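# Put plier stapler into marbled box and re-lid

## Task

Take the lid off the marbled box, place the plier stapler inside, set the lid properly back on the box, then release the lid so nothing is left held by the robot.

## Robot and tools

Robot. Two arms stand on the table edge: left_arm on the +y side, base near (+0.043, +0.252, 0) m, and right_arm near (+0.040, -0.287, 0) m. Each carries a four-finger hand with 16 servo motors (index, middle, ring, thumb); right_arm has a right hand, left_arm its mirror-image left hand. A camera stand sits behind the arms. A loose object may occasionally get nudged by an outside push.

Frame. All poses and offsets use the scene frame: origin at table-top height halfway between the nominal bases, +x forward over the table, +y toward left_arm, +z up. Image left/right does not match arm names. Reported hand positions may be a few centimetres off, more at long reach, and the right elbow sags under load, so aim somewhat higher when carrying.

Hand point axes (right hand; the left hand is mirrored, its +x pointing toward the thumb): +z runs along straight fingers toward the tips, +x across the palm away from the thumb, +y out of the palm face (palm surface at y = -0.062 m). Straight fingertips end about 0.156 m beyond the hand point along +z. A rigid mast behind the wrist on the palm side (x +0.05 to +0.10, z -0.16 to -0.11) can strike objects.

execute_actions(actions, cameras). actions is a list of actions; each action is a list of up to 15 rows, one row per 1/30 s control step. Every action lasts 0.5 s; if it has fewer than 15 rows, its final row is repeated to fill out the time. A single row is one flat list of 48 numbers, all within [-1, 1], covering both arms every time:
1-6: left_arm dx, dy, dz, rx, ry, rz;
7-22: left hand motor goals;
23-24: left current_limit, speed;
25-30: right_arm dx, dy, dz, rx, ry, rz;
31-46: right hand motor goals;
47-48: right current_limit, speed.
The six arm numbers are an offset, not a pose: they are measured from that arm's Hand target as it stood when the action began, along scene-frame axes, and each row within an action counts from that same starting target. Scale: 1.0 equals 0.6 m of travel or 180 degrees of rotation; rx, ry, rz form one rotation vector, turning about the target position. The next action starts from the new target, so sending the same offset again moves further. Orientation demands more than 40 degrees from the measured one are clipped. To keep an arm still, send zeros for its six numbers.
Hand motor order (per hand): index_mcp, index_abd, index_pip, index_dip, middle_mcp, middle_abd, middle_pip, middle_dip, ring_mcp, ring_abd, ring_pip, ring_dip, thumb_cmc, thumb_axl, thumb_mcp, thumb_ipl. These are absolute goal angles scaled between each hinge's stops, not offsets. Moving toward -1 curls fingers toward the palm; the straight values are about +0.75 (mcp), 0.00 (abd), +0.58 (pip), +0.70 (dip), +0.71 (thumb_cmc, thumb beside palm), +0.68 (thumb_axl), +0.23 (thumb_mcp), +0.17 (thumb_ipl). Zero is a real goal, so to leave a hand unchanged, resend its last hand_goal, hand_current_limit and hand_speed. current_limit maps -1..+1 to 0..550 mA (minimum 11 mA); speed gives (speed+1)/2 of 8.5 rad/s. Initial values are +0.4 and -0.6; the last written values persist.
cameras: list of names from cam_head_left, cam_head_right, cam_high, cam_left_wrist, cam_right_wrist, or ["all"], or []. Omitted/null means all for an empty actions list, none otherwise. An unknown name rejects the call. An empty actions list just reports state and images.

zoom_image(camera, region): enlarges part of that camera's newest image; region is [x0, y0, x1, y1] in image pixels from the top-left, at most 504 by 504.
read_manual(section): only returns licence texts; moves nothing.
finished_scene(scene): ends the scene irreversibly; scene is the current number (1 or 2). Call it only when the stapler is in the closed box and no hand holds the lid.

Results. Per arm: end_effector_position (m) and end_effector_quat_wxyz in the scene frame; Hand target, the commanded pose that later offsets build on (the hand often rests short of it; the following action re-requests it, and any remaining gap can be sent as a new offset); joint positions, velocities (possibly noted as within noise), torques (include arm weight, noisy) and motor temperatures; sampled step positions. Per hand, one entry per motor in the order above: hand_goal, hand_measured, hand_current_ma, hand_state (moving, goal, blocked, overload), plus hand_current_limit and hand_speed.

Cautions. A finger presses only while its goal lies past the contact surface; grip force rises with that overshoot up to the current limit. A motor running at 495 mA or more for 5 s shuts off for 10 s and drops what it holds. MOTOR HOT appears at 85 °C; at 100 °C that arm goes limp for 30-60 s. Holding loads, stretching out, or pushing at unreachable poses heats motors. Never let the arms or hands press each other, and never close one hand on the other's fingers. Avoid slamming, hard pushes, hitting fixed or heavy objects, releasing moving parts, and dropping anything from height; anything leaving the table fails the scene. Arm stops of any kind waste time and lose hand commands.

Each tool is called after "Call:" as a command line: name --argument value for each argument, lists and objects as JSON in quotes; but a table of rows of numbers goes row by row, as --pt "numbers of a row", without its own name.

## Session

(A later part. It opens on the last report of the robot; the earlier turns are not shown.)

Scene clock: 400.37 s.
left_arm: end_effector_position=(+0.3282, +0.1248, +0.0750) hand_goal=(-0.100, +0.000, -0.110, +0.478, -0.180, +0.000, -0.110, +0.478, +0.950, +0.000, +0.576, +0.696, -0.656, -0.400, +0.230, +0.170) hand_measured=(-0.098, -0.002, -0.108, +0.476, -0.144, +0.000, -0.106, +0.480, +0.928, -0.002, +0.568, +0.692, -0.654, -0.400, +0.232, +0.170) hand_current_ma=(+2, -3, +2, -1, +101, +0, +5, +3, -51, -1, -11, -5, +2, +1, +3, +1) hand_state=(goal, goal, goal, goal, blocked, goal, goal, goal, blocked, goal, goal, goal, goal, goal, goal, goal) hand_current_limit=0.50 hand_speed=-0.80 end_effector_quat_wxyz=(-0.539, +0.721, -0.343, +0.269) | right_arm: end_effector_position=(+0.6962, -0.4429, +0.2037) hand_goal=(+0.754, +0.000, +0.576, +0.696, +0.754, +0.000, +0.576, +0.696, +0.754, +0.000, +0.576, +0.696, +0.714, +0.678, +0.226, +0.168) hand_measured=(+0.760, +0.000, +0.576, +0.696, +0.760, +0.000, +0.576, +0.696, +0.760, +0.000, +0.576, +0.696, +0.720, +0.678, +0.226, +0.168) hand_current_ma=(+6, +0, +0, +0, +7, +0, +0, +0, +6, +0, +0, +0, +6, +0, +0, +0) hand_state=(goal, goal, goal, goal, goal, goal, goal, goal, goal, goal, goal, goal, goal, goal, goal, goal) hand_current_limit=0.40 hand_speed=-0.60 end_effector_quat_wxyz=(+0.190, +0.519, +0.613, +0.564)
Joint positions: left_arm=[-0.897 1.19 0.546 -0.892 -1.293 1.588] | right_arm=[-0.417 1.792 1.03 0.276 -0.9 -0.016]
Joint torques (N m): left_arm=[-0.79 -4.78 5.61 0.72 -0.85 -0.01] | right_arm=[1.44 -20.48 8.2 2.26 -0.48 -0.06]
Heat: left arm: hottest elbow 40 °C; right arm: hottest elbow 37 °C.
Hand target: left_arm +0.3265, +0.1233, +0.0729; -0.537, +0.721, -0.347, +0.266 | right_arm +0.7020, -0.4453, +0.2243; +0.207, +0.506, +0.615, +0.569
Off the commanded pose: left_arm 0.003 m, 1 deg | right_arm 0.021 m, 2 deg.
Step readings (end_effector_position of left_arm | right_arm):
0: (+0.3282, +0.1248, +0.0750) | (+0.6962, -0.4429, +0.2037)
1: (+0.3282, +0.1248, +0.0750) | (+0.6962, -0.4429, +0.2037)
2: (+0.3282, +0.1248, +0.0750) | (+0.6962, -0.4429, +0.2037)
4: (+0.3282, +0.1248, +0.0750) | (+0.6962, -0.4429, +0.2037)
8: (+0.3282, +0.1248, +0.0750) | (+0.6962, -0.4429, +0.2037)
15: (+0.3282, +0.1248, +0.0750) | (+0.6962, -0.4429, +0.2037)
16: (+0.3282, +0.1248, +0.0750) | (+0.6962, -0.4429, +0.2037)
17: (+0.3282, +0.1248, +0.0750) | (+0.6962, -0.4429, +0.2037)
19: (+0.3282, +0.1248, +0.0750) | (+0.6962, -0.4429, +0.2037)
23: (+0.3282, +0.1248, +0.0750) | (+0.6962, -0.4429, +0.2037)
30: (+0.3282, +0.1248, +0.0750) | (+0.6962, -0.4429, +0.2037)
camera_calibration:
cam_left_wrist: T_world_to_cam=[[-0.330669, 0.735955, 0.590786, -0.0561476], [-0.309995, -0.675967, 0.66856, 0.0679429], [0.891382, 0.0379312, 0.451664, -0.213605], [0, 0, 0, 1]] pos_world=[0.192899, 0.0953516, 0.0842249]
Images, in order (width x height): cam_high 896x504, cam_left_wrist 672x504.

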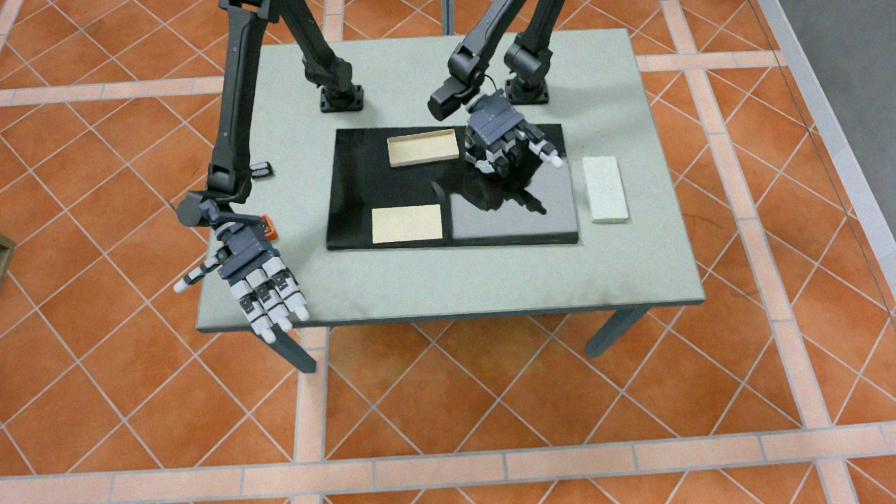

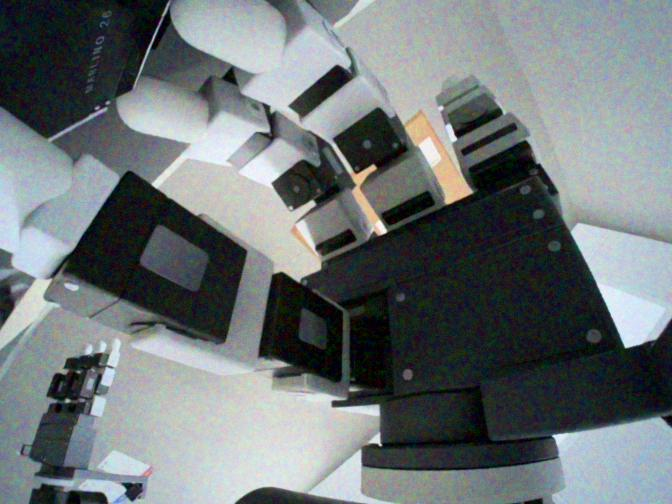

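Call:
execute_actions --actions '[[[0,0,0.0,0,0,0.0,0.08,0,-0.11,0.478,0.06,0,-0.11,0.478,0.95,0,0.576,0.696,-0.657,-0.40,0.23,0.17,0.4,-0.3,0,0,0,0,0,0,0.754,0,0.576,0.696,0.754,0,0.576,0.696,0.754,0,0.576,0.696,0.714,0.678,0.226,0.168,0.4,-0.6]],[[-0.024,0.028,0.002,0,0,0.016,0.08,0,-0.11,0.478,0.06,0,-0.11,0.478,0.95,0,0.576,0.696,-0.657,-0.40,0.23,0.17,0.4,-0.7,0,0,0,0,0,0,0.754,0,0.576,0.696,0.754,0,0.576,0.696,0.754,0,0.576,0.696,0.714,0.678,0.226,0.168,0.4,-0.6]],[[0,0,0.0,0,0,0.0,-0.04,0,-0.11,0.478,-0.04,0,-0.11,0.478,0.95,0,0.576,0.696,-0.657,-0.40,0.23,0.17,0.4,-0.7,0,0,0,0,0,0,0.754,0,0.576,0.696,0.754,0,0.576,0.696,0.754,0,0.576,0.696,0.714,0.678,0.226,0.168,0.4,-0.6]]]' --cameras '["cam_high","cam_left_wrist"]'

Call:
zoom_image --camera "cam_high" --region '[430, 110, 550, 200]'

Call:
zoom_image --camera "cam_left_wrist" --region '[0, 0, 340, 250]'

Scene clock: 403.83 s.
left_arm: end_effector_position=(+0.3136, +0.1440, +0.0756) hand_goal=(-0.040, +0.000, -0.110, +0.478, -0.040, +0.000, -0.110, +0.478, +0.950, +0.000, +0.576, +0.696, -0.656, -0.400, +0.230, +0.170) hand_measured=(-0.040, +0.002, -0.112, +0.476, -0.040, +0.002, -0.112, +0.476, +0.928, -0.002, +0.568, +0.692, -0.652, -0.400, +0.232, +0.170) hand_current_ma=(+0, +3, -1, -3, +0, +1, -2, -2, -51, -1, -11, -5, +7, +1, +5, +1) hand_state=(goal, goal, goal, goal, goal, goal, goal, goal, blocked, goal, goal, goal, goal, goal, goal, goal) hand_current_limit=0.40 hand_speed=-0.70 end_effector_quat_wxyz=(-0.543, +0.733, -0.321, +0.256) | right_arm: end_effector_position=(+0.6962, -0.4429, +0.2037) hand_goal=(+0.754, +0.000, +0.576, +0.696, +0.754, +0.000, +0.576, +0.696, +0.754, +0.000, +0.576, +0.696, +0.714, +0.678, +0.226, +0.168) hand_measured=(+0.760, +0.000, +0.576, +0.696, +0.760, +0.000, +0.576, +0.696, +0.760, +0.000, +0.576, +0.696, +0.720, +0.678, +0.226, +0.168) hand_current_ma=(+6, +0, +0, +0, +7, +0, +0, +0, +6, +0, +0, +0, +6, +0, +0, +0) hand_state=(goal, goal, goal, goal, goal, goal, goal, goal, goal, goal, goal, goal, goal, goal, goal, goal) hand_current_limit=0.40 hand_speed=-0.60 end_effector_quat_wxyz=(+0.190, +0.519, +0.613, +0.564)
Joint positions: left_arm=[-0.897 1.177 0.537 -1.078 -1.284 1.39] | right_arm=[-0.417 1.792 1.03 0.276 -0.9 -0.016]
Joint torques (N m): left_arm=[-1.32 -3.19 5.97 0.02 -1.03 -0.05] | right_arm=[1.49 -20.48 8.2 2.25 -0.48 -0.07]
Heat: left arm: hottest elbow 39 °C; right arm: hottest elbow 37 °C.
Hand target: left_arm +0.3121, +0.1401, +0.0742; -0.544, +0.730, -0.329, +0.253 | right_arm +0.7020, -0.4453, +0.2243; +0.207, +0.506, +0.615, +0.569
Off the commanded pose: left_arm 0.004 m, 1 deg | right_arm 0.021 m, 2 deg.
Step readings (end_effector_position of left_arm | right_arm):
0: (+0.3282, +0.1248, +0.0750) | (+0.6962, -0.4429, +0.2037)
1: (+0.3282, +0.1248, +0.0749) | (+0.6962, -0.4429, +0.2037)
2: (+0.3280, +0.1247, +0.0747) | (+0.6962, -0.4429, +0.2037)
4: (+0.3279, +0.1246, +0.0745) | (+0.6962, -0.4429, +0.2037)
8: (+0.3279, +0.1246, +0.0745) | (+0.6962, -0.4429, +0.2037)
15: (+0.3279, +0.1246, +0.0745) | (+0.6962, -0.4429, +0.2037)
16: (+0.3279, +0.1246, +0.0745) | (+0.6962, -0.4429, +0.2037)
17: (+0.3273, +0.1253, +0.0746) | (+0.6962, -0.4429, +0.2037)
19: (+0.3247, +0.1282, +0.0749) | (+0.6962, -0.4429, +0.2037)
23: (+0.3188, +0.1360, +0.0758) | (+0.6962, -0.4429, +0.2037)
30: (+0.3148, +0.1415, +0.0763) | (+0.6962, -0.4429, +0.2037)
31: (+0.3146, +0.1419, +0.0764) | (+0.6962, -0.4429, +0.2037)
32: (+0.3143, +0.1424, +0.0764) | (+0.6962, -0.4429, +0.2037)
34: (+0.3140, +0.1429, +0.0764) | (+0.6962, -0.4429, +0.2037)
38: (+0.3138, +0.1435, +0.0760) | (+0.6962, -0.4429, +0.2037)
45: (+0.3136, +0.1438, +0.0756) | (+0.6962, -0.4429, +0.2037)
camera_calibration:
cam_left_wrist: T_world_to_cam=[[-0.371915, 0.722636, 0.582646, -0.0599824], [-0.273, -0.685061, 0.675398, 0.0651193], [0.887215, 0.0921287, 0.452064, -0.208046], [0, 0, 0, 1]] pos_world=[0.180051, 0.107123, 0.0850173]
Images, in order (width x height): cam_high 896x504, cam_left_wrist 672x504.

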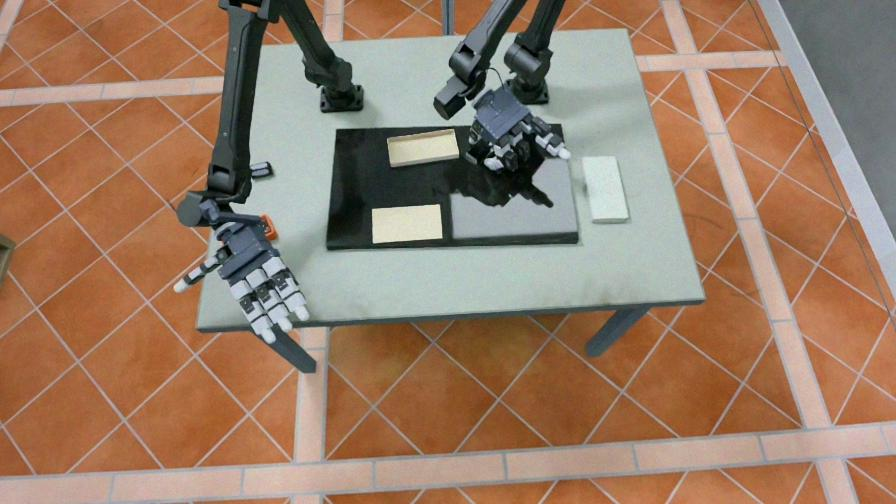

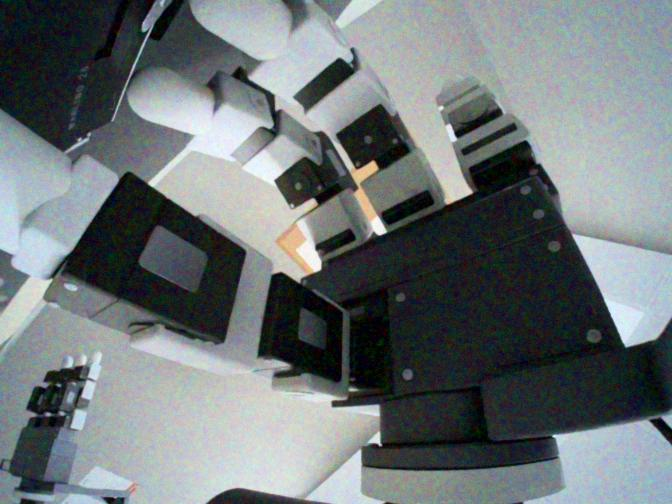

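Scaled by 4.200 from the camera's 896x504 image, which has a finer 1280x720 frame.

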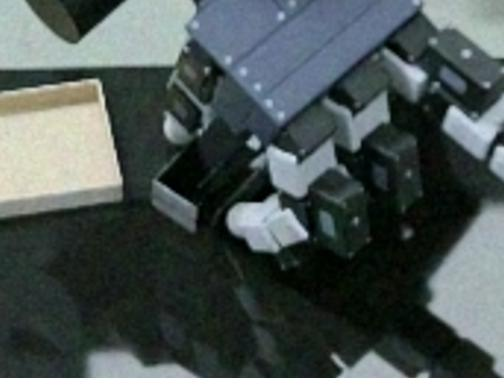

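Scaled by 1.482 from the camera's 672x504 image, which has a finer 960x720 frame.

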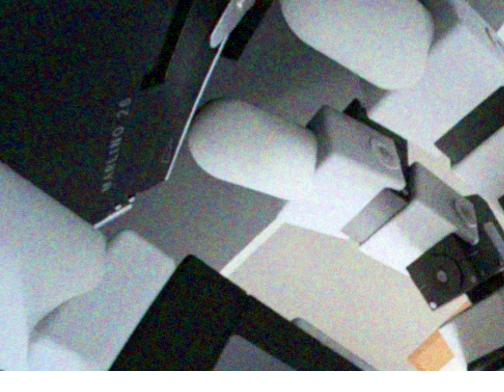

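Call:
execute_actions --actions '[[[0,0,0.0,0,0,0.0,-0.08,0,-0.11,0.478,-0.12,0,-0.11,0.478,0.95,0,0.576,0.696,-0.657,-0.40,0.23,0.17,0.4,-0.7,0,0,0,0,0,0,0.754,0,0.576,0.696,0.754,0,0.576,0.696,0.754,0,0.576,0.696,0.714,0.678,0.226,0.168,0.4,-0.6]],[[0,0,0.0,0,0,0.0,-0.13,0,-0.11,0.478,-0.20,0,-0.11,0.478,0.95,0,0.576,0.696,-0.657,-0.40,0.23,0.17,0.5,-0.8,0,0,0,0,0,0,0.754,0,0.576,0.696,0.754,0,0.576,0.696,0.754,0,0.576,0.696,0.714,0.678,0.226,0.168,0.4,-0.6]]]' --cameras '["cam_high","cam_left_wrist"]'

Call:
zoom_image --camera "cam_high" --region '[430, 110, 550, 200]'

Call:
zoom_image --camera "cam_left_wrist" --region '[0, 0, 340, 250]'

Scene clock: 406.70 s.
left_arm: end_effector_position=(+0.3138, +0.1439, +0.0758) hand_goal=(-0.130, +0.000, -0.110, +0.478, -0.200, +0.000, -0.110, +0.478, +0.950, +0.000, +0.576, +0.696, -0.656, -0.400, +0.230, +0.170) hand_measured=(-0.100, +0.000, -0.106, +0.478, -0.116, +0.004, -0.092, +0.482, +0.928, -0.002, +0.568, +0.692, -0.652, -0.400, +0.232, +0.170) hand_current_ma=(+78, +0, +7, +1, +303, +3, +37, +5, -51, -1, -11, -5, +6, +1, +5, +1) hand_state=(blocked, goal, goal, goal, blocked, goal, goal, goal, blocked, goal, goal, goal, goal, goal, goal, goal) hand_current_limit=0.50 hand_speed=-0.80 end_effector_quat_wxyz=(-0.543, +0.733, -0.320, +0.257) | right_arm: end_effector_position=(+0.6962, -0.4429, +0.2037) hand_goal=(+0.754, +0.000, +0.576, +0.696, +0.754, +0.000, +0.576, +0.696, +0.754, +0.000, +0.576, +0.696, +0.714, +0.678, +0.226, +0.168) hand_measured=(+0.760, +0.000, +0.576, +0.696, +0.760, +0.000, +0.576, +0.696, +0.760, +0.000, +0.576, +0.696, +0.720, +0.678, +0.226, +0.168) hand_current_ma=(+6, +0, +0, +0, +7, +0, +0, +0, +6, +0, +0, +0, +6, +0, +0, +0) hand_state=(goal, goal, goal, goal, goal, goal, goal, goal, goal, goal, goal, goal, goal, goal, goal, goal) hand_current_limit=0.40 hand_speed=-0.60 end_effector_quat_wxyz=(+0.190, +0.519, +0.613, +0.564)
Joint positions: left_arm=[-0.897 1.177 0.537 -1.078 -1.285 1.388] | right_arm=[-0.417 1.792 1.03 0.276 -0.9 -0.016]
Joint torques (N m): left_arm=[-1.38 -3.19 5.98 0.01 -0.97 -0.03] | right_arm=[1.49 -20.54 8.2 2.25 -0.49 -0.07]
Heat: left arm: hottest elbow 39 °C; right arm: hottest elbow 37 °C.
Hand target: left_arm +0.3121, +0.1401, +0.0742; -0.544, +0.730, -0.329, +0.253 | right_arm +0.7020, -0.4453, +0.2243; +0.207, +0.506, +0.615, +0.569
Off the commanded pose: left_arm 0.005 m, 1 deg | right_arm 0.021 m, 2 deg.
Step readings (end_effector_position of left_arm | right_arm):
0: (+0.3136, +0.1439, +0.0756) | (+0.6962, -0.4429, +0.2037)
1: (+0.3136, +0.1439, +0.0756) | (+0.6962, -0.4429, +0.2037)
2: (+0.3136, +0.1439, +0.0756) | (+0.6962, -0.4429, +0.2037)
4: (+0.3136, +0.1439, +0.0756) | (+0.6962, -0.4429, +0.2037)
8: (+0.3136, +0.1439, +0.0756) | (+0.6962, -0.4429, +0.2037)
15: (+0.3136, +0.1439, +0.0756) | (+0.6962, -0.4429, +0.2037)
16: (+0.3136, +0.1439, +0.0756) | (+0.6962, -0.4429, +0.2037)
17: (+0.3137, +0.1439, +0.0757) | (+0.6962, -0.4429, +0.2037)
19: (+0.3137, +0.1439, +0.0757) | (+0.6962, -0.4429, +0.2037)
23: (+0.3138, +0.1439, +0.0758) | (+0.6962, -0.4429, +0.2037)
30: (+0.3138, +0.1439, +0.0758) | (+0.6962, -0.4429, +0.2037)
camera_calibration:
cam_left_wrist: T_world_to_cam=[[-0.373388, 0.722912, 0.58136, -0.0594329], [-0.2742, -0.684689, 0.675289, 0.0653573], [0.886226, 0.0927363, 0.453877, -0.208213], [0, 0, 0, 1]] pos_world=[0.180253, 0.107023, 0.0849198]
Images, in order (width x height): cam_high 896x504, cam_left_wrist 672x504.

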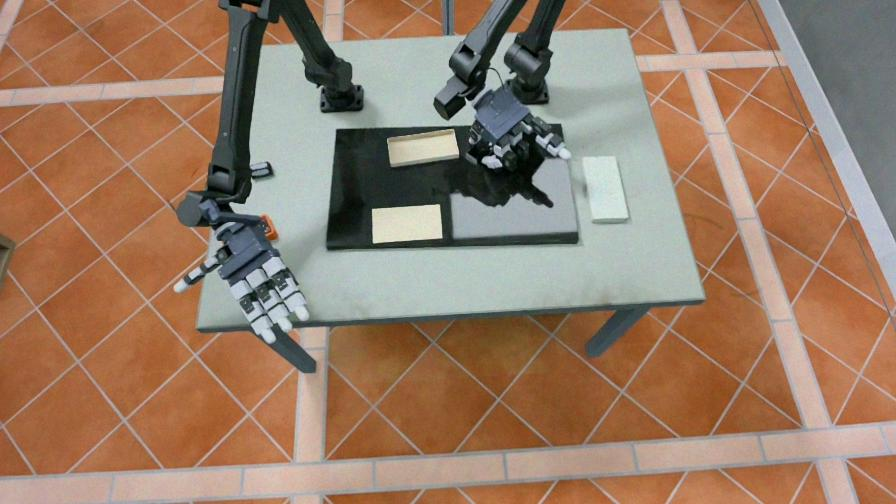

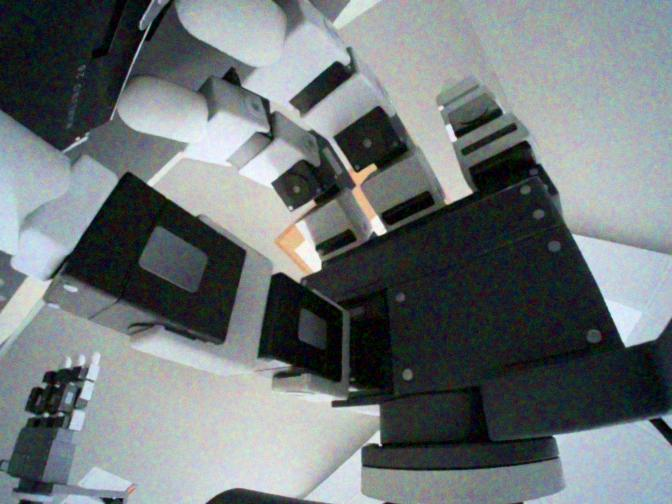

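Scaled by 4.200 from the camera's 896x504 image, which has a finer 1280x720 frame.

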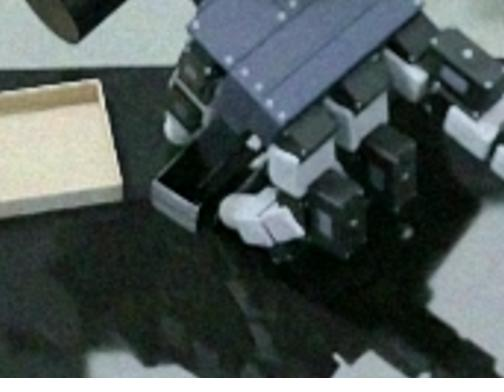

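Scaled by 1.482 from the camera's 672x504 image, which has a finer 960x720 frame.

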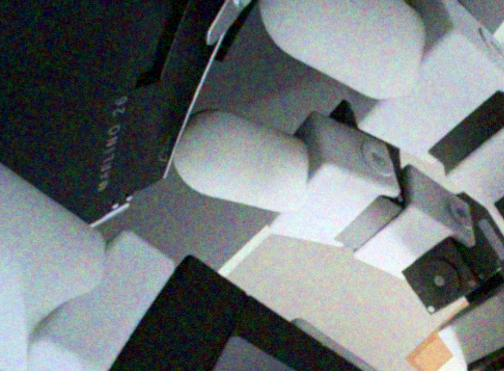

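Call:
execute_actions --actions '[[[0.003,-0.003,0.018,0,0,0.0,-0.08,0,-0.11,0.478,-0.10,0,-0.11,0.478,0.95,0,0.576,0.696,-0.657,-0.40,0.23,0.17,0.4,-0.7,0,0,0,0,0,0,0.754,0,0.576,0.696,0.754,0,0.576,0.696,0.754,0,0.576,0.696,0.714,0.678,0.226,0.168,0.4,-0.6]]]'

Scene clock: 408.30 s.
left_arm: end_effector_position=(+0.3107, +0.1479, +0.0766) hand_goal=(-0.080, +0.000, -0.110, +0.478, -0.100, +0.000, -0.110, +0.478, +0.950, +0.000, +0.576, +0.696, -0.656, -0.400, +0.230, +0.170) hand_measured=(-0.084, +0.000, -0.106, +0.478, -0.096, +0.004, -0.102, +0.480, +0.928, -0.002, +0.568, +0.692, -0.650, -0.400, +0.234, +0.172) hand_current_ma=(-5, +0, +6, +1, +7, +3, +14, +3, -51, -1, -11, -5, +11, +1, +9, +2) hand_state=(goal, goal, goal, goal, goal, goal, goal, goal, blocked, goal, goal, goal, goal, goal, goal, goal) hand_current_limit=0.40 hand_speed=-0.70 end_effector_quat_wxyz=(-0.548, +0.729, -0.328, +0.247) | right_arm: end_effector_position=(+0.6962, -0.4429, +0.2037) hand_goal=(+0.754, +0.000, +0.576, +0.696, +0.754, +0.000, +0.576, +0.696, +0.754, +0.000, +0.576, +0.696, +0.714, +0.678, +0.226, +0.168) hand_measured=(+0.760, +0.000, +0.576, +0.696, +0.760, +0.000, +0.576, +0.696, +0.760, +0.000, +0.576, +0.696, +0.720, +0.678, +0.226, +0.168) hand_current_ma=(+6, +0, +0, +0, +7, +0, +0, +0, +6, +0, +0, +0, +6, +0, +0, +0) hand_state=(goal, goal, goal, goal, goal, goal, goal, goal, goal, goal, goal, goal, goal, goal, goal, goal) hand_current_limit=0.40 hand_speed=-0.60 end_effector_quat_wxyz=(+0.190, +0.519, +0.613, +0.564)
Joint positions: left_arm=[-0.897 1.177 0.54 -1.109 -1.285 1.387] | right_arm=[-0.417 1.792 1.03 0.276 -0.9 -0.016]
Joint torques (N m): left_arm=[-1.32 -4.89 7.28 -0.18 -0.98 0.04] | right_arm=[1.49 -20.48 8.2 2.26 -0.48 -0.07]
Heat: left arm: hottest elbow 39 °C; right arm: hottest elbow 38 °C.
Hand target: left_arm +0.3139, +0.1382, +0.0850; -0.544, +0.730, -0.329, +0.253 | right_arm +0.7020, -0.4453, +0.2243; +0.207, +0.506, +0.615, +0.569
Off the commanded pose: left_arm 0.013 m, 1 deg | right_arm 0.021 m, 2 deg.
Step readings (end_effector_position of left_arm | right_arm):
0: (+0.3138, +0.1439, +0.0758) | (+0.6962, -0.4429, +0.2037)
1: (+0.3138, +0.1440, +0.0758) | (+0.6962, -0.4429, +0.2037)
2: (+0.3136, +0.1443, +0.0758) | (+0.6962, -0.4429, +0.2037)
4: (+0.3128, +0.1452, +0.0759) | (+0.6962, -0.4429, +0.2037)
8: (+0.3116, +0.1467, +0.0762) | (+0.6962, -0.4429, +0.2037)
15: (+0.3108, +0.1477, +0.0765) | (+0.6962, -0.4429, +0.2037)

Call:
execute_actions --actions '[[[0.005,-0.004,0.012,0,0,0.0,-0.08,0,-0.11,0.478,-0.10,0,-0.11,0.478,0.95,0,0.576,0.696,-0.657,-0.40,0.23,0.17,0.4,-0.7,0,0,0,0,0,0,0.754,0,0.576,0.696,0.754,0,0.576,0.696,0.754,0,0.576,0.696,0.714,0.678,0.226,0.168,0.4,-0.6]]]'

Scene clock: 409.87 s.
left_arm: end_effector_position=(+0.3120, +0.1461, +0.0813) hand_goal=(-0.080, +0.000, -0.110, +0.478, -0.100, +0.000, -0.110, +0.478, +0.950, +0.000, +0.576, +0.696, -0.656, -0.400, +0.230, +0.170) hand_measured=(-0.084, +0.000, -0.106, +0.478, -0.098, +0.004, -0.104, +0.480, +0.928, -0.002, +0.568, +0.692, -0.652, -0.400, +0.234, +0.172) hand_current_ma=(-5, +0, +6, +1, +1, +3, +9, +3, -51, -1, -11, -5, +6, +1, +7, +2) hand_state=(goal, goal, goal, goal, goal, goal, goal, goal, blocked, goal, goal, goal, goal, goal, goal, goal) hand_current_limit=0.40 hand_speed=-0.70 end_effector_quat_wxyz=(-0.549, +0.728, -0.330, +0.244) | right_arm: end_effector_position=(+0.6962, -0.4429, +0.2037) hand_goal=(+0.754, +0.000, +0.576, +0.696, +0.754, +0.000, +0.576, +0.696, +0.754, +0.000, +0.576, +0.696, +0.714, +0.678, +0.226, +0.168) hand_measured=(+0.760, +0.000, +0.576, +0.696, +0.760, +0.000, +0.576, +0.696, +0.760, +0.000, +0.576, +0.696, +0.720, +0.678, +0.226, +0.168) hand_current_ma=(+6, +0, +0, +0, +7, +0, +0, +0, +6, +0, +0, +0, +6, +0, +0, +0) hand_state=(goal, goal, goal, goal, goal, goal, goal, goal, goal, goal, goal, goal, goal, goal, goal, goal) hand_current_limit=0.40 hand_speed=-0.60 end_effector_quat_wxyz=(+0.190, +0.519, +0.613, +0.564)
Joint positions: left_arm=[-0.897 1.176 0.555 -1.127 -1.285 1.393] | right_arm=[-0.417 1.792 1.03 0.276 -0.9 -0.016]
Joint torques (N m): left_arm=[-1.03 -5.36 7.66 -0.05 -1 0.09] | right_arm=[1.49 -20.48 8.2 2.26 -0.48 -0.06]
Heat: left arm: hottest elbow 39 °C; right arm: hottest elbow 38 °C.
Hand target: left_arm +0.3168, +0.1360, +0.0921; -0.544, +0.730, -0.329, +0.253 | right_arm +0.7020, -0.4453, +0.2243; +0.207, +0.506, +0.615, +0.569
Off the commanded pose: left_arm 0.016 m, 1 deg | right_arm 0.021 m, 2 deg.
Step readings (end_effector_position of left_arm | right_arm):
0: (+0.3106, +0.1479, +0.0766) | (+0.6962, -0.4429, +0.2037)
1: (+0.3106, +0.1479, +0.0766) | (+0.6962, -0.4429, +0.2037)
2: (+0.3108, +0.1477, +0.0770) | (+0.6962, -0.4429, +0.2037)
4: (+0.3108, +0.1477, +0.0779) | (+0.6962, -0.4429, +0.2037)
8: (+0.3118, +0.1464, +0.0802) | (+0.6962, -0.4429, +0.2037)
15: (+0.3121, +0.1460, +0.0813) | (+0.6962, -0.4429, +0.2037)

Call:
execute_actions --actions '[[[-0.008,0.007,-0.037,0,0,0.0,-0.06,0,-0.11,0.478,-0.08,0,-0.11,0.478,0.95,0,0.576,0.696,-0.657,-0.40,0.23,0.17,0.4,-0.7,0,0,0,0,0,0,0.754,0,0.576,0.696,0.754,0,0.576,0.696,0.754,0,0.576,0.696,0.714,0.678,0.226,0.168,0.4,-0.6]],[[0.004,-0.004,0.020,0,0,0.0,-0.07,0,-0.11,0.478,-0.09,0,-0.11,0.478,0.95,0,0.576,0.696,-0.657,-0.40,0.23,0.17,0.4,-0.7,0,0,0,0,0,0,0.754,0,0.576,0.696,0.754,0,0.576,0.696,0.754,0,0.576,0.696,0.714,0.678,0.226,0.168,0.4,-0.6]]]'

Scene clock: 412.47 s.
left_arm: end_effector_position=(+0.3129, +0.1450, +0.0748) hand_goal=(-0.070, +0.000, -0.110, +0.478, -0.090, +0.000, -0.110, +0.478, +0.950, +0.000, +0.576, +0.696, -0.656, -0.400, +0.230, +0.170) hand_measured=(-0.070, +0.000, -0.106, +0.478, -0.088, +0.002, -0.104, +0.480, +0.928, -0.002, +0.568, +0.692, -0.652, -0.400, +0.232, +0.172) hand_current_ma=(+0, +0, +6, +1, +2, +3, +9, +3, -51, -1, -11, -5, +7, +1, +4, +2) hand_state=(goal, goal, goal, goal, goal, goal, goal, goal, blocked, goal, goal, goal, goal, goal, goal, goal) hand_current_limit=0.40 hand_speed=-0.70 end_effector_quat_wxyz=(-0.547, +0.730, -0.326, +0.248) | right_arm: end_effector_position=(+0.6962, -0.4429, +0.2037) hand_goal=(+0.754, +0.000, +0.576, +0.696, +0.754, +0.000, +0.576, +0.696, +0.754, +0.000, +0.576, +0.696, +0.714, +0.678, +0.226, +0.168) hand_measured=(+0.760, +0.000, +0.576, +0.696, +0.760, +0.000, +0.576, +0.696, +0.760, +0.000, +0.576, +0.696, +0.720, +0.678, +0.226, +0.168) hand_current_ma=(+6, +0, +0, +0, +7, +0, +0, +0, +6, +0, +0, +0, +6, +0, +0, +0) hand_state=(goal, goal, goal, goal, goal, goal, goal, goal, goal, goal, goal, goal, goal, goal, goal, goal) hand_current_limit=0.40 hand_speed=-0.60 end_effector_quat_wxyz=(+0.190, +0.519, +0.613, +0.564)
Joint positions: left_arm=[-0.897 1.19 0.544 -1.097 -1.285 1.385] | right_arm=[-0.417 1.792 1.03 0.276 -0.9 -0.016]
Joint torques (N m): left_arm=[-1.26 -5.36 6.79 -0.16 -1.01 0.05] | right_arm=[1.44 -20.48 8.2 2.26 -0.48 -0.07]
Heat: left arm: hottest elbow 39 °C; right arm: hottest elbow 38 °C.
Hand target: left_arm +0.3145, +0.1377, +0.0819; -0.544, +0.730, -0.329, +0.253 | right_arm +0.7020, -0.4453, +0.2243; +0.207, +0.506, +0.615, +0.569
Off the commanded pose: left_arm 0.010 m, 1 deg | right_arm 0.021 m, 2 deg.
Step readings (end_effector_position of left_arm | right_arm):
0: (+0.3120, +0.1461, +0.0813) | (+0.6962, -0.4429, +0.2037)
1: (+0.3120, +0.1461, +0.0813) | (+0.6962, -0.4429, +0.2037)
2: (+0.3120, +0.1461, +0.0813) | (+0.6962, -0.4429, +0.2037)
4: (+0.3128, +0.1452, +0.0813) | (+0.6962, -0.4429, +0.2037)
8: (+0.3137, +0.1441, +0.0782) | (+0.6962, -0.4429, +0.2037)
15: (+0.3133, +0.1445, +0.0749) | (+0.6962, -0.4429, +0.2037)
16: (+0.3134, +0.1444, +0.0749) | (+0.6962, -0.4429, +0.2037)
17: (+0.3134, +0.1444, +0.0749) | (+0.6962, -0.4429, +0.2037)
19: (+0.3134, +0.1444, +0.0749) | (+0.6962, -0.4429, +0.2037)
23: (+0.3131, +0.1447, +0.0749) | (+0.6962, -0.4429, +0.2037)
30: (+0.3129, +0.1450, +0.0748) | (+0.6962, -0.4429, +0.2037)

Call:
execute_actions --actions '[[[0.002,-0.002,0.008,0,0,0.0,-0.10,0,-0.11,0.478,-0.12,0,-0.11,0.478,0.95,0,0.576,0.696,-0.657,-0.40,0.23,0.17,0.4,-0.7,0,0,0,0,0,0,0.754,0,0.576,0.696,0.754,0,0.576,0.696,0.754,0,0.576,0.696,0.714,0.678,0.226,0.168,0.4,-0.6]],[[0,0,0,0,0,0.0,-0.24,0,-0.12,0.478,-0.26,0,-0.12,0.478,0.95,0,0.576,0.696,-0.657,-0.40,0.23,0.17,0.76,-0.7,0,0,0,0,0,0,0.754,0,0.576,0.696,0.754,0,0.576,0.696,0.754,0,0.576,0.696,0.714,0.678,0.226,0.168,0.4,-0.6]]]' --cameras '["cam_left_wrist"]'

Call:
zoom_image --camera "cam_left_wrist" --region '[0, 0, 340, 250]'

Scene clock: 414.70 s.
left_arm: end_effector_position=(+0.3125, +0.1456, +0.0786) hand_goal=(-0.240, +0.000, -0.120, +0.478, -0.260, +0.000, -0.120, +0.478, +0.950, +0.000, +0.576, +0.696, -0.656, -0.400, +0.230, +0.170) hand_measured=(-0.236, +0.000, -0.114, +0.480, -0.256, +0.002, -0.114, +0.480, +0.928, -0.002, +0.568, +0.692, -0.654, -0.400, +0.232, +0.172) hand_current_ma=(+6, +0, +8, +3, +5, +3, +10, +3, -51, -1, -11, -5, +1, +1, +2, +2) hand_state=(goal, goal, goal, goal, goal, goal, goal, goal, blocked, goal, goal, goal, goal, goal, goal, goal) hand_current_limit=0.76 hand_speed=-0.70 end_effector_quat_wxyz=(-0.548, +0.729, -0.327, +0.247) | right_arm: end_effector_position=(+0.6962, -0.4429, +0.2037) hand_goal=(+0.754, +0.000, +0.576, +0.696, +0.754, +0.000, +0.576, +0.696, +0.754, +0.000, +0.576, +0.696, +0.714, +0.678, +0.226, +0.168) hand_measured=(+0.760, +0.000, +0.576, +0.696, +0.760, +0.000, +0.576, +0.696, +0.760, +0.000, +0.576, +0.696, +0.720, +0.678, +0.226, +0.168) hand_current_ma=(+6, +0, +0, +0, +7, +0, +0, +0, +6, +0, +0, +0, +6, +0, +0, +0) hand_state=(goal, goal, goal, goal, goal, goal, goal, goal, goal, goal, goal, goal, goal, goal, goal, goal) hand_current_limit=0.40 hand_speed=-0.60 end_effector_quat_wxyz=(+0.190, +0.519, +0.613, +0.564)
Joint positions: left_arm=[-0.897 1.182 0.55 -1.115 -1.286 1.385] | right_arm=[-0.417 1.792 1.03 0.276 -0.9 -0.016]
Joint torques (N m): left_arm=[-1.14 -5.07 7.25 -0.03 -0.95 0.08] | right_arm=[1.55 -20.48 8.2 2.26 -0.48 -0.07]
Heat: left arm: hottest elbow 39 °C; right arm: hottest elbow 38 °C.
Hand target: left_arm +0.3157, +0.1365, +0.0867; -0.544, +0.730, -0.329, +0.253 | right_arm +0.7020, -0.4453, +0.2243; +0.207, +0.506, +0.615, +0.569
Off the commanded pose: left_arm 0.013 m, 1 deg | right_arm 0.021 m, 2 deg.
Step readings (end_effector_position of left_arm | right_arm):
0: (+0.3129, +0.1451, +0.0748) | (+0.6962, -0.4429, +0.2037)
1: (+0.3129, +0.1451, +0.0748) | (+0.6962, -0.4429, +0.2037)
2: (+0.3128, +0.1452, +0.0749) | (+0.6962, -0.4429, +0.2037)
4: (+0.3125, +0.1456, +0.0751) | (+0.6962, -0.4429, +0.2037)
8: (+0.3122, +0.1460, +0.0763) | (+0.6962, -0.4429, +0.2037)
15: (+0.3119, +0.1462, +0.0769) | (+0.6962, -0.4429, +0.2037)
16: (+0.3119, +0.1463, +0.0769) | (+0.6962, -0.4429, +0.2037)
17: (+0.3119, +0.1463, +0.0771) | (+0.6962, -0.4429, +0.2037)
19: (+0.3123, +0.1460, +0.0782) | (+0.6962, -0.4429, +0.2037)
23: (+0.3125, +0.1456, +0.0786) | (+0.6962, -0.4429, +0.2037)
30: (+0.3125, +0.1456, +0.0786) | (+0.6962, -0.4429, +0.2037)
camera_calibration:
cam_left_wrist: T_world_to_cam=[[-0.364441, 0.710192, 0.602337, -0.0653735], [-0.262859, -0.698972, 0.665089, 0.0636435], [0.893358, 0.0840564, 0.441415, -0.208575], [0, 0, 0, 1]] pos_world=[0.179236, 0.108445, 0.0891161]
Images, in order (width x height): cam_left_wrist 672x504.

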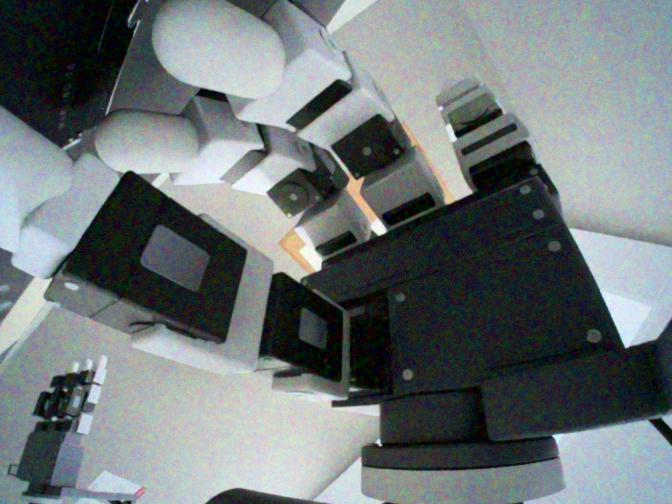

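Scaled by 1.482 from the camera's 672x504 image, which has a finer 960x720 frame.

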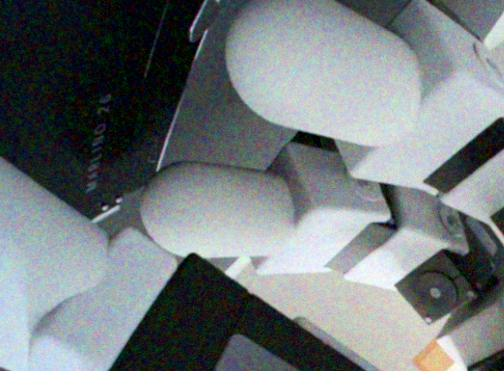

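Call:
execute_actions --actions '[[[0.0,0.0,0.035,0,0,0.0,0.10,0,-0.2,0.478,0.20,0,-0.11,0.478,0.95,0,0.576,0.696,-0.657,-0.40,0.23,0.17,0.4,-0.3,0,0,0,0,0,0,0.754,0,0.576,0.696,0.754,0,0.576,0.696,0.754,0,0.576,0.696,0.714,0.678,0.226,0.168,0.4,-0.6]],[[-0.01,-0.027,0.0,0,0,-0.04,0.30,-0.03,-0.226,0.478,0.95,0,0.576,0.696,0.95,0,0.576,0.696,-0.571,0.678,0.42,-0.03,0.4,-0.2,0,0,0,0,0,0,0.754,0,0.576,0.696,0.754,0,0.576,0.696,0.754,0,0.576,0.696,0.714,0.678,0.226,0.168,0.4,-0.6]],[[0.0,0.0,-0.03,0,0,0,0.30,-0.03,-0.226,0.478,0.95,0,0.576,0.696,0.95,0,0.576,0.696,-0.571,0.678,0.42,-0.03,0.4,-0.2,0,0,0,0,0,0,0.754,0,0.576,0.696,0.754,0,0.576,0.696,0.754,0,0.576,0.696,0.714,0.678,0.226,0.168,0.4,-0.6]]]' --cameras '["cam_high","cam_left_wrist"]'

Call:
zoom_image --camera "cam_high" --region '[430, 110, 550, 200]'

Scene clock: 421.30 s.
left_arm: end_effector_position=(+0.3107, +0.1226, +0.0939) hand_goal=(+0.300, -0.030, -0.226, +0.478, +0.950, +0.000, +0.576, +0.696, +0.950, +0.000, +0.576, +0.696, -0.570, +0.678, +0.420, -0.030) hand_measured=(+0.286, -0.028, -0.222, +0.480, +0.930, +0.002, +0.568, +0.694, +0.928, -0.002, +0.568, +0.692, -0.572, +0.676, +0.416, -0.028) hand_current_ma=(-28, +3, +4, +3, -48, +2, -12, -3, -50, -1, -11, -5, -3, -3, -9, +3) hand_state=(goal, goal, goal, goal, blocked, goal, goal, goal, blocked, goal, goal, goal, goal, goal, goal, goal) hand_current_limit=0.40 hand_speed=-0.20 end_effector_quat_wxyz=(-0.529, +0.709, -0.368, +0.287) | right_arm: end_effector_position=(+0.6962, -0.4429, +0.2037) hand_goal=(+0.754, +0.000, +0.576, +0.696, +0.754, +0.000, +0.576, +0.696, +0.754, +0.000, +0.576, +0.696, +0.714, +0.678, +0.226, +0.168) hand_measured=(+0.760, +0.000, +0.576, +0.696, +0.760, +0.000, +0.576, +0.696, +0.760, +0.000, +0.576, +0.696, +0.720, +0.678, +0.226, +0.168) hand_current_ma=(+6, +0, +0, +0, +7, +0, +0, +0, +6, +0, +0, +0, +6, +0, +0, +0) hand_state=(goal, goal, goal, goal, goal, goal, goal, goal, goal, goal, goal, goal, goal, goal, goal, goal) hand_current_limit=0.40 hand_speed=-0.60 end_effector_quat_wxyz=(+0.190, +0.519, +0.613, +0.564)
Joint positions: left_arm=[-0.952 1.073 0.525 -0.934 -1.29 1.645] | right_arm=[-0.417 1.792 1.03 0.276 -0.9 -0.016]
Joint torques (N m): left_arm=[-0.91 -3.02 5.78 1.66 -1.01 0.1] | right_arm=[1.49 -20.48 8.23 2.25 -0.48 -0.07]
Heat: left arm: hottest elbow 39 °C; right arm: hottest elbow 38 °C.
Hand target: left_arm +0.3097, +0.1202, +0.0897; -0.527, +0.708, -0.374, +0.286 | right_arm +0.7020, -0.4453, +0.2243; +0.207, +0.506, +0.615, +0.569
Off the commanded pose: left_arm 0.005 m, 1 deg | right_arm 0.021 m, 2 deg.
Step readings (end_effector_position of left_arm | right_arm):
0: (+0.3125, +0.1456, +0.0786) | (+0.6962, -0.4429, +0.2037)
1: (+0.3124, +0.1458, +0.0786) | (+0.6962, -0.4429, +0.2037)
2: (+0.3120, +0.1462, +0.0792) | (+0.6962, -0.4429, +0.2037)
4: (+0.3109, +0.1476, +0.0823) | (+0.6962, -0.4429, +0.2037)
8: (+0.3115, +0.1467, +0.0926) | (+0.6962, -0.4429, +0.2037)
15: (+0.3118, +0.1463, +0.0977) | (+0.6962, -0.4429, +0.2037)
16: (+0.3116, +0.1466, +0.0977) | (+0.6962, -0.4429, +0.2037)
17: (+0.3112, +0.1457, +0.0977) | (+0.6962, -0.4429, +0.2037)
19: (+0.3117, +0.1407, +0.0999) | (+0.6962, -0.4429, +0.2037)
23: (+0.3122, +0.1262, +0.1065) | (+0.6962, -0.4429, +0.2037)
30: (+0.3125, +0.1221, +0.1095) | (+0.6962, -0.4429, +0.2037)
31: (+0.3122, +0.1224, +0.1087) | (+0.6962, -0.4429, +0.2037)
32: (+0.3121, +0.1225, +0.1076) | (+0.6962, -0.4429, +0.2037)
34: (+0.3120, +0.1223, +0.1040) | (+0.6962, -0.4429, +0.2037)
38: (+0.3101, +0.1241, +0.0966) | (+0.6962, -0.4429, +0.2037)
45: (+0.3109, +0.1226, +0.0944) | (+0.6962, -0.4429, +0.2037)
camera_calibration:
cam_left_wrist: T_world_to_cam=[[-0.277578, 0.757734, 0.590584, -0.0905357], [-0.355899, -0.652108, 0.669395, 0.0596414], [0.892348, -0.0243789, 0.450688, -0.198979], [0, 0, 0, 1]] pos_world=[0.173654, 0.102644, 0.103223]
Images, in order (width x height): cam_high 896x504, cam_left_wrist 672x504.

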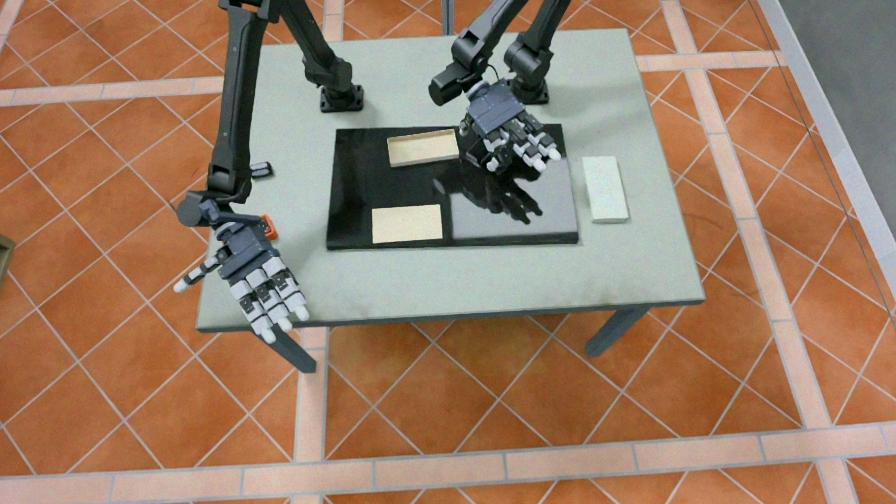

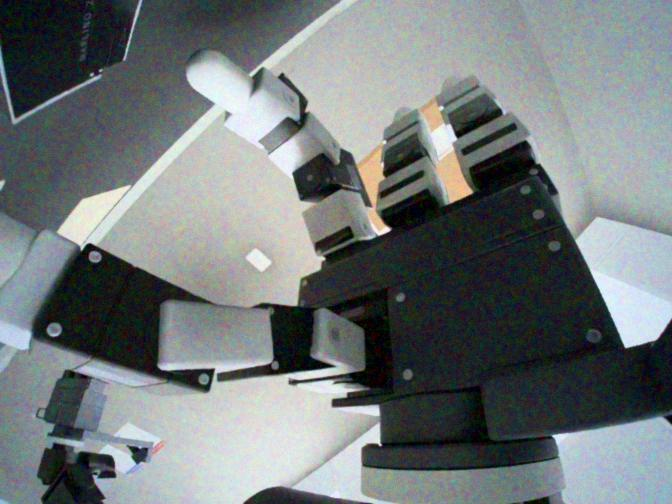

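Scaled by 4.200 from the camera's 896x504 image, which has a finer 1280x720 frame.

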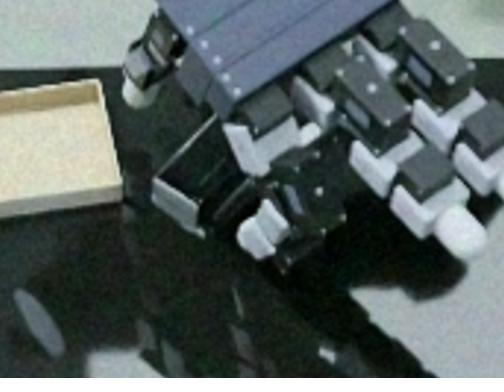

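Call:
execute_actions --actions '[[[0.0,0.0,-0.022,0,0,0,0.24,-0.03,-0.226,0.478,0.95,0,0.576,0.696,0.95,0,0.576,0.696,-0.571,0.678,0.44,-0.03,0.4,-0.6,0,0,0,0,0,0,0.754,0,0.576,0.696,0.754,0,0.576,0.696,0.754,0,0.576,0.696,0.714,0.678,0.226,0.168,0.4,-0.6]],[[0,0,0,0,0,0,0.10,-0.03,-0.226,0.478,0.95,0,0.576,0.696,0.95,0,0.576,0.696,-0.571,0.678,0.44,-0.03,0.4,-0.6,0,0,0,0,0,0,0.754,0,0.576,0.696,0.754,0,0.576,0.696,0.754,0,0.576,0.696,0.714,0.678,0.226,0.168,0.4,-0.6]]]' --cameras '["cam_high","cam_left_wrist"]'

Call:
zoom_image --camera "cam_high" --region '[430, 110, 550, 200]'

Scene clock: 423.53 s.
left_arm: end_effector_position=(+0.3105, +0.1226, +0.0805) hand_goal=(+0.100, -0.030, -0.226, +0.478, +0.950, +0.000, +0.576, +0.696, +0.950, +0.000, +0.576, +0.696, -0.570, +0.678, +0.440, -0.030) hand_measured=(+0.100, -0.028, -0.224, +0.480, +0.930, +0.002, +0.568, +0.694, +0.928, -0.002, +0.568, +0.692, -0.572, +0.676, +0.434, -0.028) hand_current_ma=(-1, +3, +4, +3, -48, +2, -12, -3, -50, -1, -11, -5, -3, -3, -15, +3) hand_state=(goal, goal, goal, goal, blocked, goal, goal, goal, blocked, goal, goal, goal, goal, goal, goal, goal) hand_current_limit=0.40 hand_speed=-0.60 end_effector_quat_wxyz=(-0.528, +0.709, -0.369, +0.287) | right_arm: end_effector_position=(+0.6962, -0.4429, +0.2037) hand_goal=(+0.754, +0.000, +0.576, +0.696, +0.754, +0.000, +0.576, +0.696, +0.754, +0.000, +0.576, +0.696, +0.714, +0.678, +0.226, +0.168) hand_measured=(+0.760, +0.000, +0.576, +0.696, +0.760, +0.000, +0.576, +0.696, +0.760, +0.000, +0.576, +0.696, +0.720, +0.678, +0.226, +0.168) hand_current_ma=(+6, +0, +0, +0, +7, +0, +0, +0, +6, +0, +0, +0, +6, +0, +0, +0) hand_state=(goal, goal, goal, goal, goal, goal, goal, goal, goal, goal, goal, goal, goal, goal, goal, goal) hand_current_limit=0.40 hand_speed=-0.60 end_effector_quat_wxyz=(+0.190, +0.519, +0.613, +0.564)
Joint positions: left_arm=[-0.952 1.1 0.501 -0.878 -1.289 1.65] | right_arm=[-0.417 1.792 1.03 0.276 -0.9 -0.016]
Joint torques (N m): left_arm=[-0.91 -2.96 5.64 1.68 -1.03 0.08] | right_arm=[1.49 -20.48 8.2 2.25 -0.49 -0.07]
Heat: left arm: hottest elbow 39 °C; right arm: hottest elbow 38 °C.
Hand target: left_arm +0.3097, +0.1202, +0.0765; -0.527, +0.708, -0.374, +0.287 | right_arm +0.7020, -0.4453, +0.2243; +0.207, +0.506, +0.615, +0.569
Off the commanded pose: left_arm 0.005 m, 1 deg | right_arm 0.021 m, 2 deg.
Step readings (end_effector_position of left_arm | right_arm):
0: (+0.3107, +0.1227, +0.0938) | (+0.6962, -0.4429, +0.2037)
1: (+0.3107, +0.1227, +0.0937) | (+0.6962, -0.4429, +0.2037)
2: (+0.3109, +0.1224, +0.0932) | (+0.6962, -0.4429, +0.2037)
4: (+0.3110, +0.1222, +0.0906) | (+0.6962, -0.4429, +0.2037)
8: (+0.3097, +0.1239, +0.0827) | (+0.6962, -0.4429, +0.2037)
15: (+0.3103, +0.1230, +0.0805) | (+0.6962, -0.4429, +0.2037)
16: (+0.3104, +0.1229, +0.0805) | (+0.6962, -0.4429, +0.2037)
17: (+0.3105, +0.1228, +0.0805) | (+0.6962, -0.4429, +0.2037)
19: (+0.3105, +0.1227, +0.0805) | (+0.6962, -0.4429, +0.2037)
23: (+0.3105, +0.1226, +0.0805) | (+0.6962, -0.4429, +0.2037)
30: (+0.3105, +0.1226, +0.0805) | (+0.6962, -0.4429, +0.2037)
camera_calibration:
cam_left_wrist: T_world_to_cam=[[-0.276035, 0.758606, 0.590187, -0.0832653], [-0.356412, -0.651055, 0.670148, 0.0684487], [0.892623, -0.0253656, 0.45009, -0.192738], [0, 0, 0, 1]] pos_world=[0.173455, 0.102841, 0.090021]
Images, in order (width x height): cam_high 896x504, cam_left_wrist 672x504.

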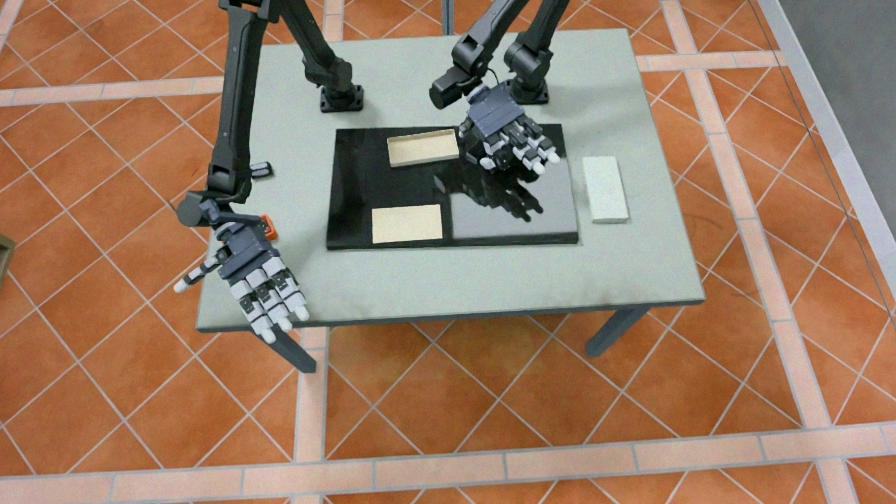

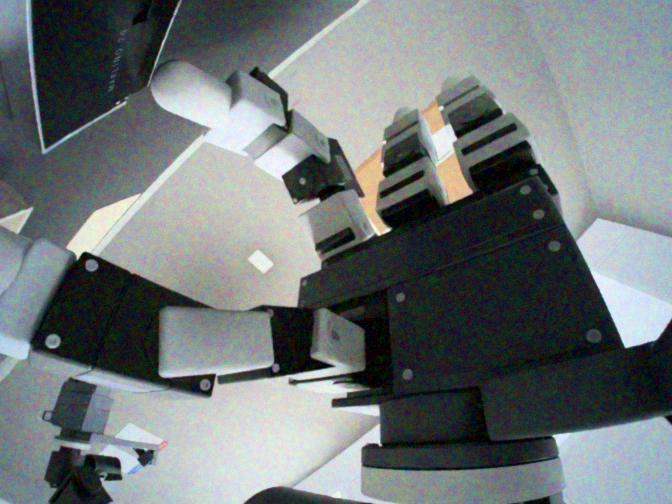

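Scaled by 4.200 from the camera's 896x504 image, which has a finer 1280x720 frame.

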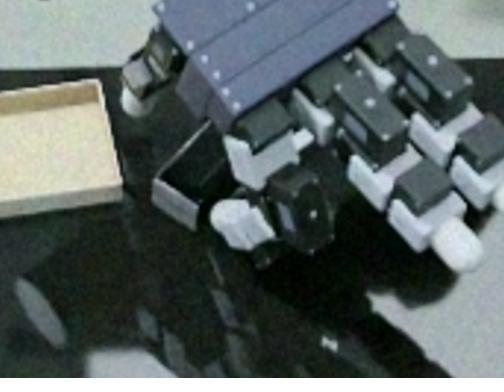

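Call:
execute_actions --actions '[[[-0.025,-0.020,0,0,0,-0.035,0.10,-0.03,-0.226,0.478,0.95,0,0.576,0.696,0.95,0,0.576,0.696,-0.571,0.678,0.44,-0.03,0.5,-0.6,0,0,0,0,0,0,0.754,0,0.576,0.696,0.754,0,0.576,0.696,0.754,0,0.576,0.696,0.714,0.678,0.226,0.168,0.4,-0.6]],[[-0.025,-0.022,0,0,0,-0.035,0.10,-0.03,-0.226,0.478,0.95,0,0.576,0.696,0.95,0,0.576,0.696,-0.571,0.678,0.44,-0.03,0.5,-0.6,0,0,0,0,0,0,0.754,0,0.576,0.696,0.754,0,0.576,0.696,0.754,0,0.576,0.696,0.714,0.678,0.226,0.168,0.4,-0.6]]]' --cameras '["cam_high","cam_left_wrist"]'

Call:
zoom_image --camera "cam_high" --region '[430, 110, 550, 200]'

Scene clock: 426.13 s.
left_arm: end_effector_position=(+0.2824, +0.0994, +0.0770) hand_goal=(+0.100, -0.030, -0.226, +0.478, +0.950, +0.000, +0.576, +0.696, +0.950, +0.000, +0.576, +0.696, -0.570, +0.678, +0.440, -0.030) hand_measured=(+0.102, -0.028, -0.224, +0.480, +0.930, +0.002, +0.568, +0.694, +0.928, -0.002, +0.568, +0.692, -0.572, +0.676, +0.434, -0.028) hand_current_ma=(+2, +2, +4, +3, -47, +2, -12, -3, -50, -1, -11, -5, -2, -3, -14, +3) hand_state=(goal, goal, goal, goal, blocked, goal, goal, goal, blocked, goal, goal, goal, goal, goal, goal, goal) hand_current_limit=0.50 hand_speed=-0.60 end_effector_quat_wxyz=(-0.499, +0.664, -0.443, +0.336) | right_arm: end_effector_position=(+0.6962, -0.4429, +0.2037) hand_goal=(+0.754, +0.000, +0.576, +0.696, +0.754, +0.000, +0.576, +0.696, +0.754, +0.000, +0.576, +0.696, +0.714, +0.678, +0.226, +0.168) hand_measured=(+0.760, +0.000, +0.576, +0.696, +0.760, +0.000, +0.576, +0.696, +0.760, +0.000, +0.576, +0.696, +0.720, +0.678, +0.226, +0.168) hand_current_ma=(+6, +0, +0, +0, +7, +0, +0, +0, +6, +0, +0, +0, +6, +0, +0, +0) hand_state=(goal, goal, goal, goal, goal, goal, goal, goal, goal, goal, goal, goal, goal, goal, goal, goal) hand_current_limit=0.40 hand_speed=-0.60 end_effector_quat_wxyz=(+0.190, +0.519, +0.613, +0.564)
Joint positions: left_arm=[-1.085 0.972 0.406 -0.68 -1.275 1.905] | right_arm=[-0.417 1.792 1.03 0.276 -0.9 -0.016]
Joint torques (N m): left_arm=[-1.49 -3.19 5.9 2.1 -0.89 0.1] | right_arm=[1.44 -20.54 8.2 2.28 -0.48 -0.07]
Heat: left arm: hottest elbow 38 °C; right arm: hottest elbow 38 °C.
Hand target: left_arm +0.2797, +0.0950, +0.0765; -0.492, +0.662, -0.449, +0.343 | right_arm +0.7020, -0.4453, +0.2243; +0.207, +0.506, +0.615, +0.569
Off the commanded pose: left_arm 0.005 m, 1 deg | right_arm 0.021 m, 2 deg.
Step readings (end_effector_position of left_arm | right_arm):
0: (+0.3105, +0.1226, +0.0805) | (+0.6962, -0.4429, +0.2037)
1: (+0.3104, +0.1227, +0.0802) | (+0.6962, -0.4429, +0.2037)
2: (+0.3100, +0.1221, +0.0795) | (+0.6962, -0.4429, +0.2037)
4: (+0.3074, +0.1196, +0.0775) | (+0.6962, -0.4429, +0.2037)
8: (+0.2996, +0.1143, +0.0758) | (+0.6962, -0.4429, +0.2037)
15: (+0.2974, +0.1125, +0.0770) | (+0.6962, -0.4429, +0.2037)
16: (+0.2973, +0.1125, +0.0769) | (+0.6962, -0.4429, +0.2037)
17: (+0.2968, +0.1118, +0.0766) | (+0.6962, -0.4429, +0.2037)
19: (+0.2933, +0.1082, +0.0763) | (+0.6962, -0.4429, +0.2037)
23: (+0.2849, +0.1004, +0.0764) | (+0.6962, -0.4429, +0.2037)
30: (+0.2827, +0.0990, +0.0770) | (+0.6962, -0.4429, +0.2037)
camera_calibration:
cam_left_wrist: T_world_to_cam=[[-0.111103, 0.791308, 0.601239, -0.122115], [-0.479439, -0.572605, 0.665027, 0.0730173], [0.870514, -0.214371, 0.443002, -0.140984], [0, 0, 0, 1]] pos_world=[0.144169, 0.108218, 0.0873182]
Images, in order (width x height): cam_high 896x504, cam_left_wrist 672x504.

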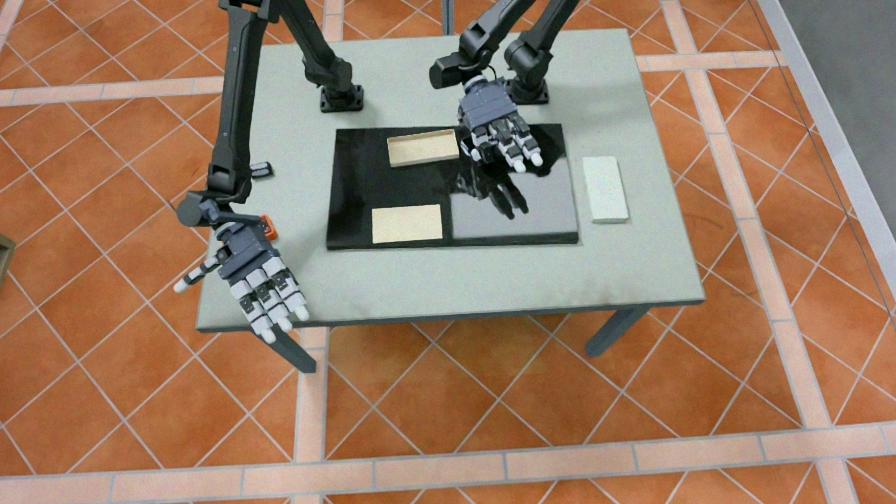

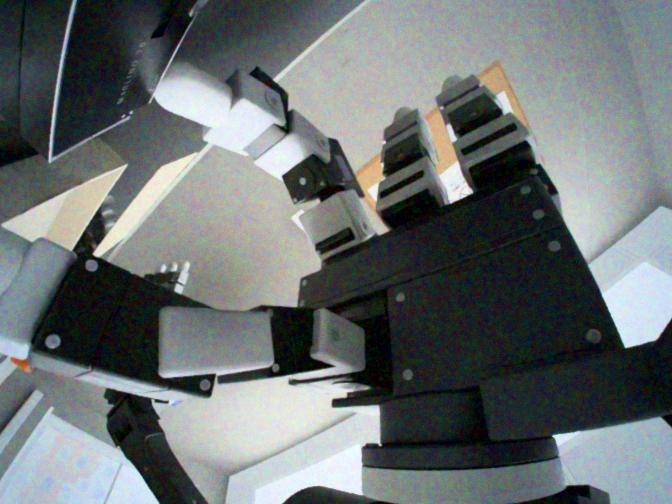

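Scaled by 4.200 from the camera's 896x504 image, which has a finer 1280x720 frame.

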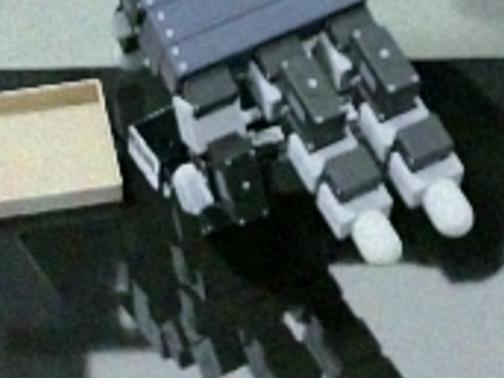

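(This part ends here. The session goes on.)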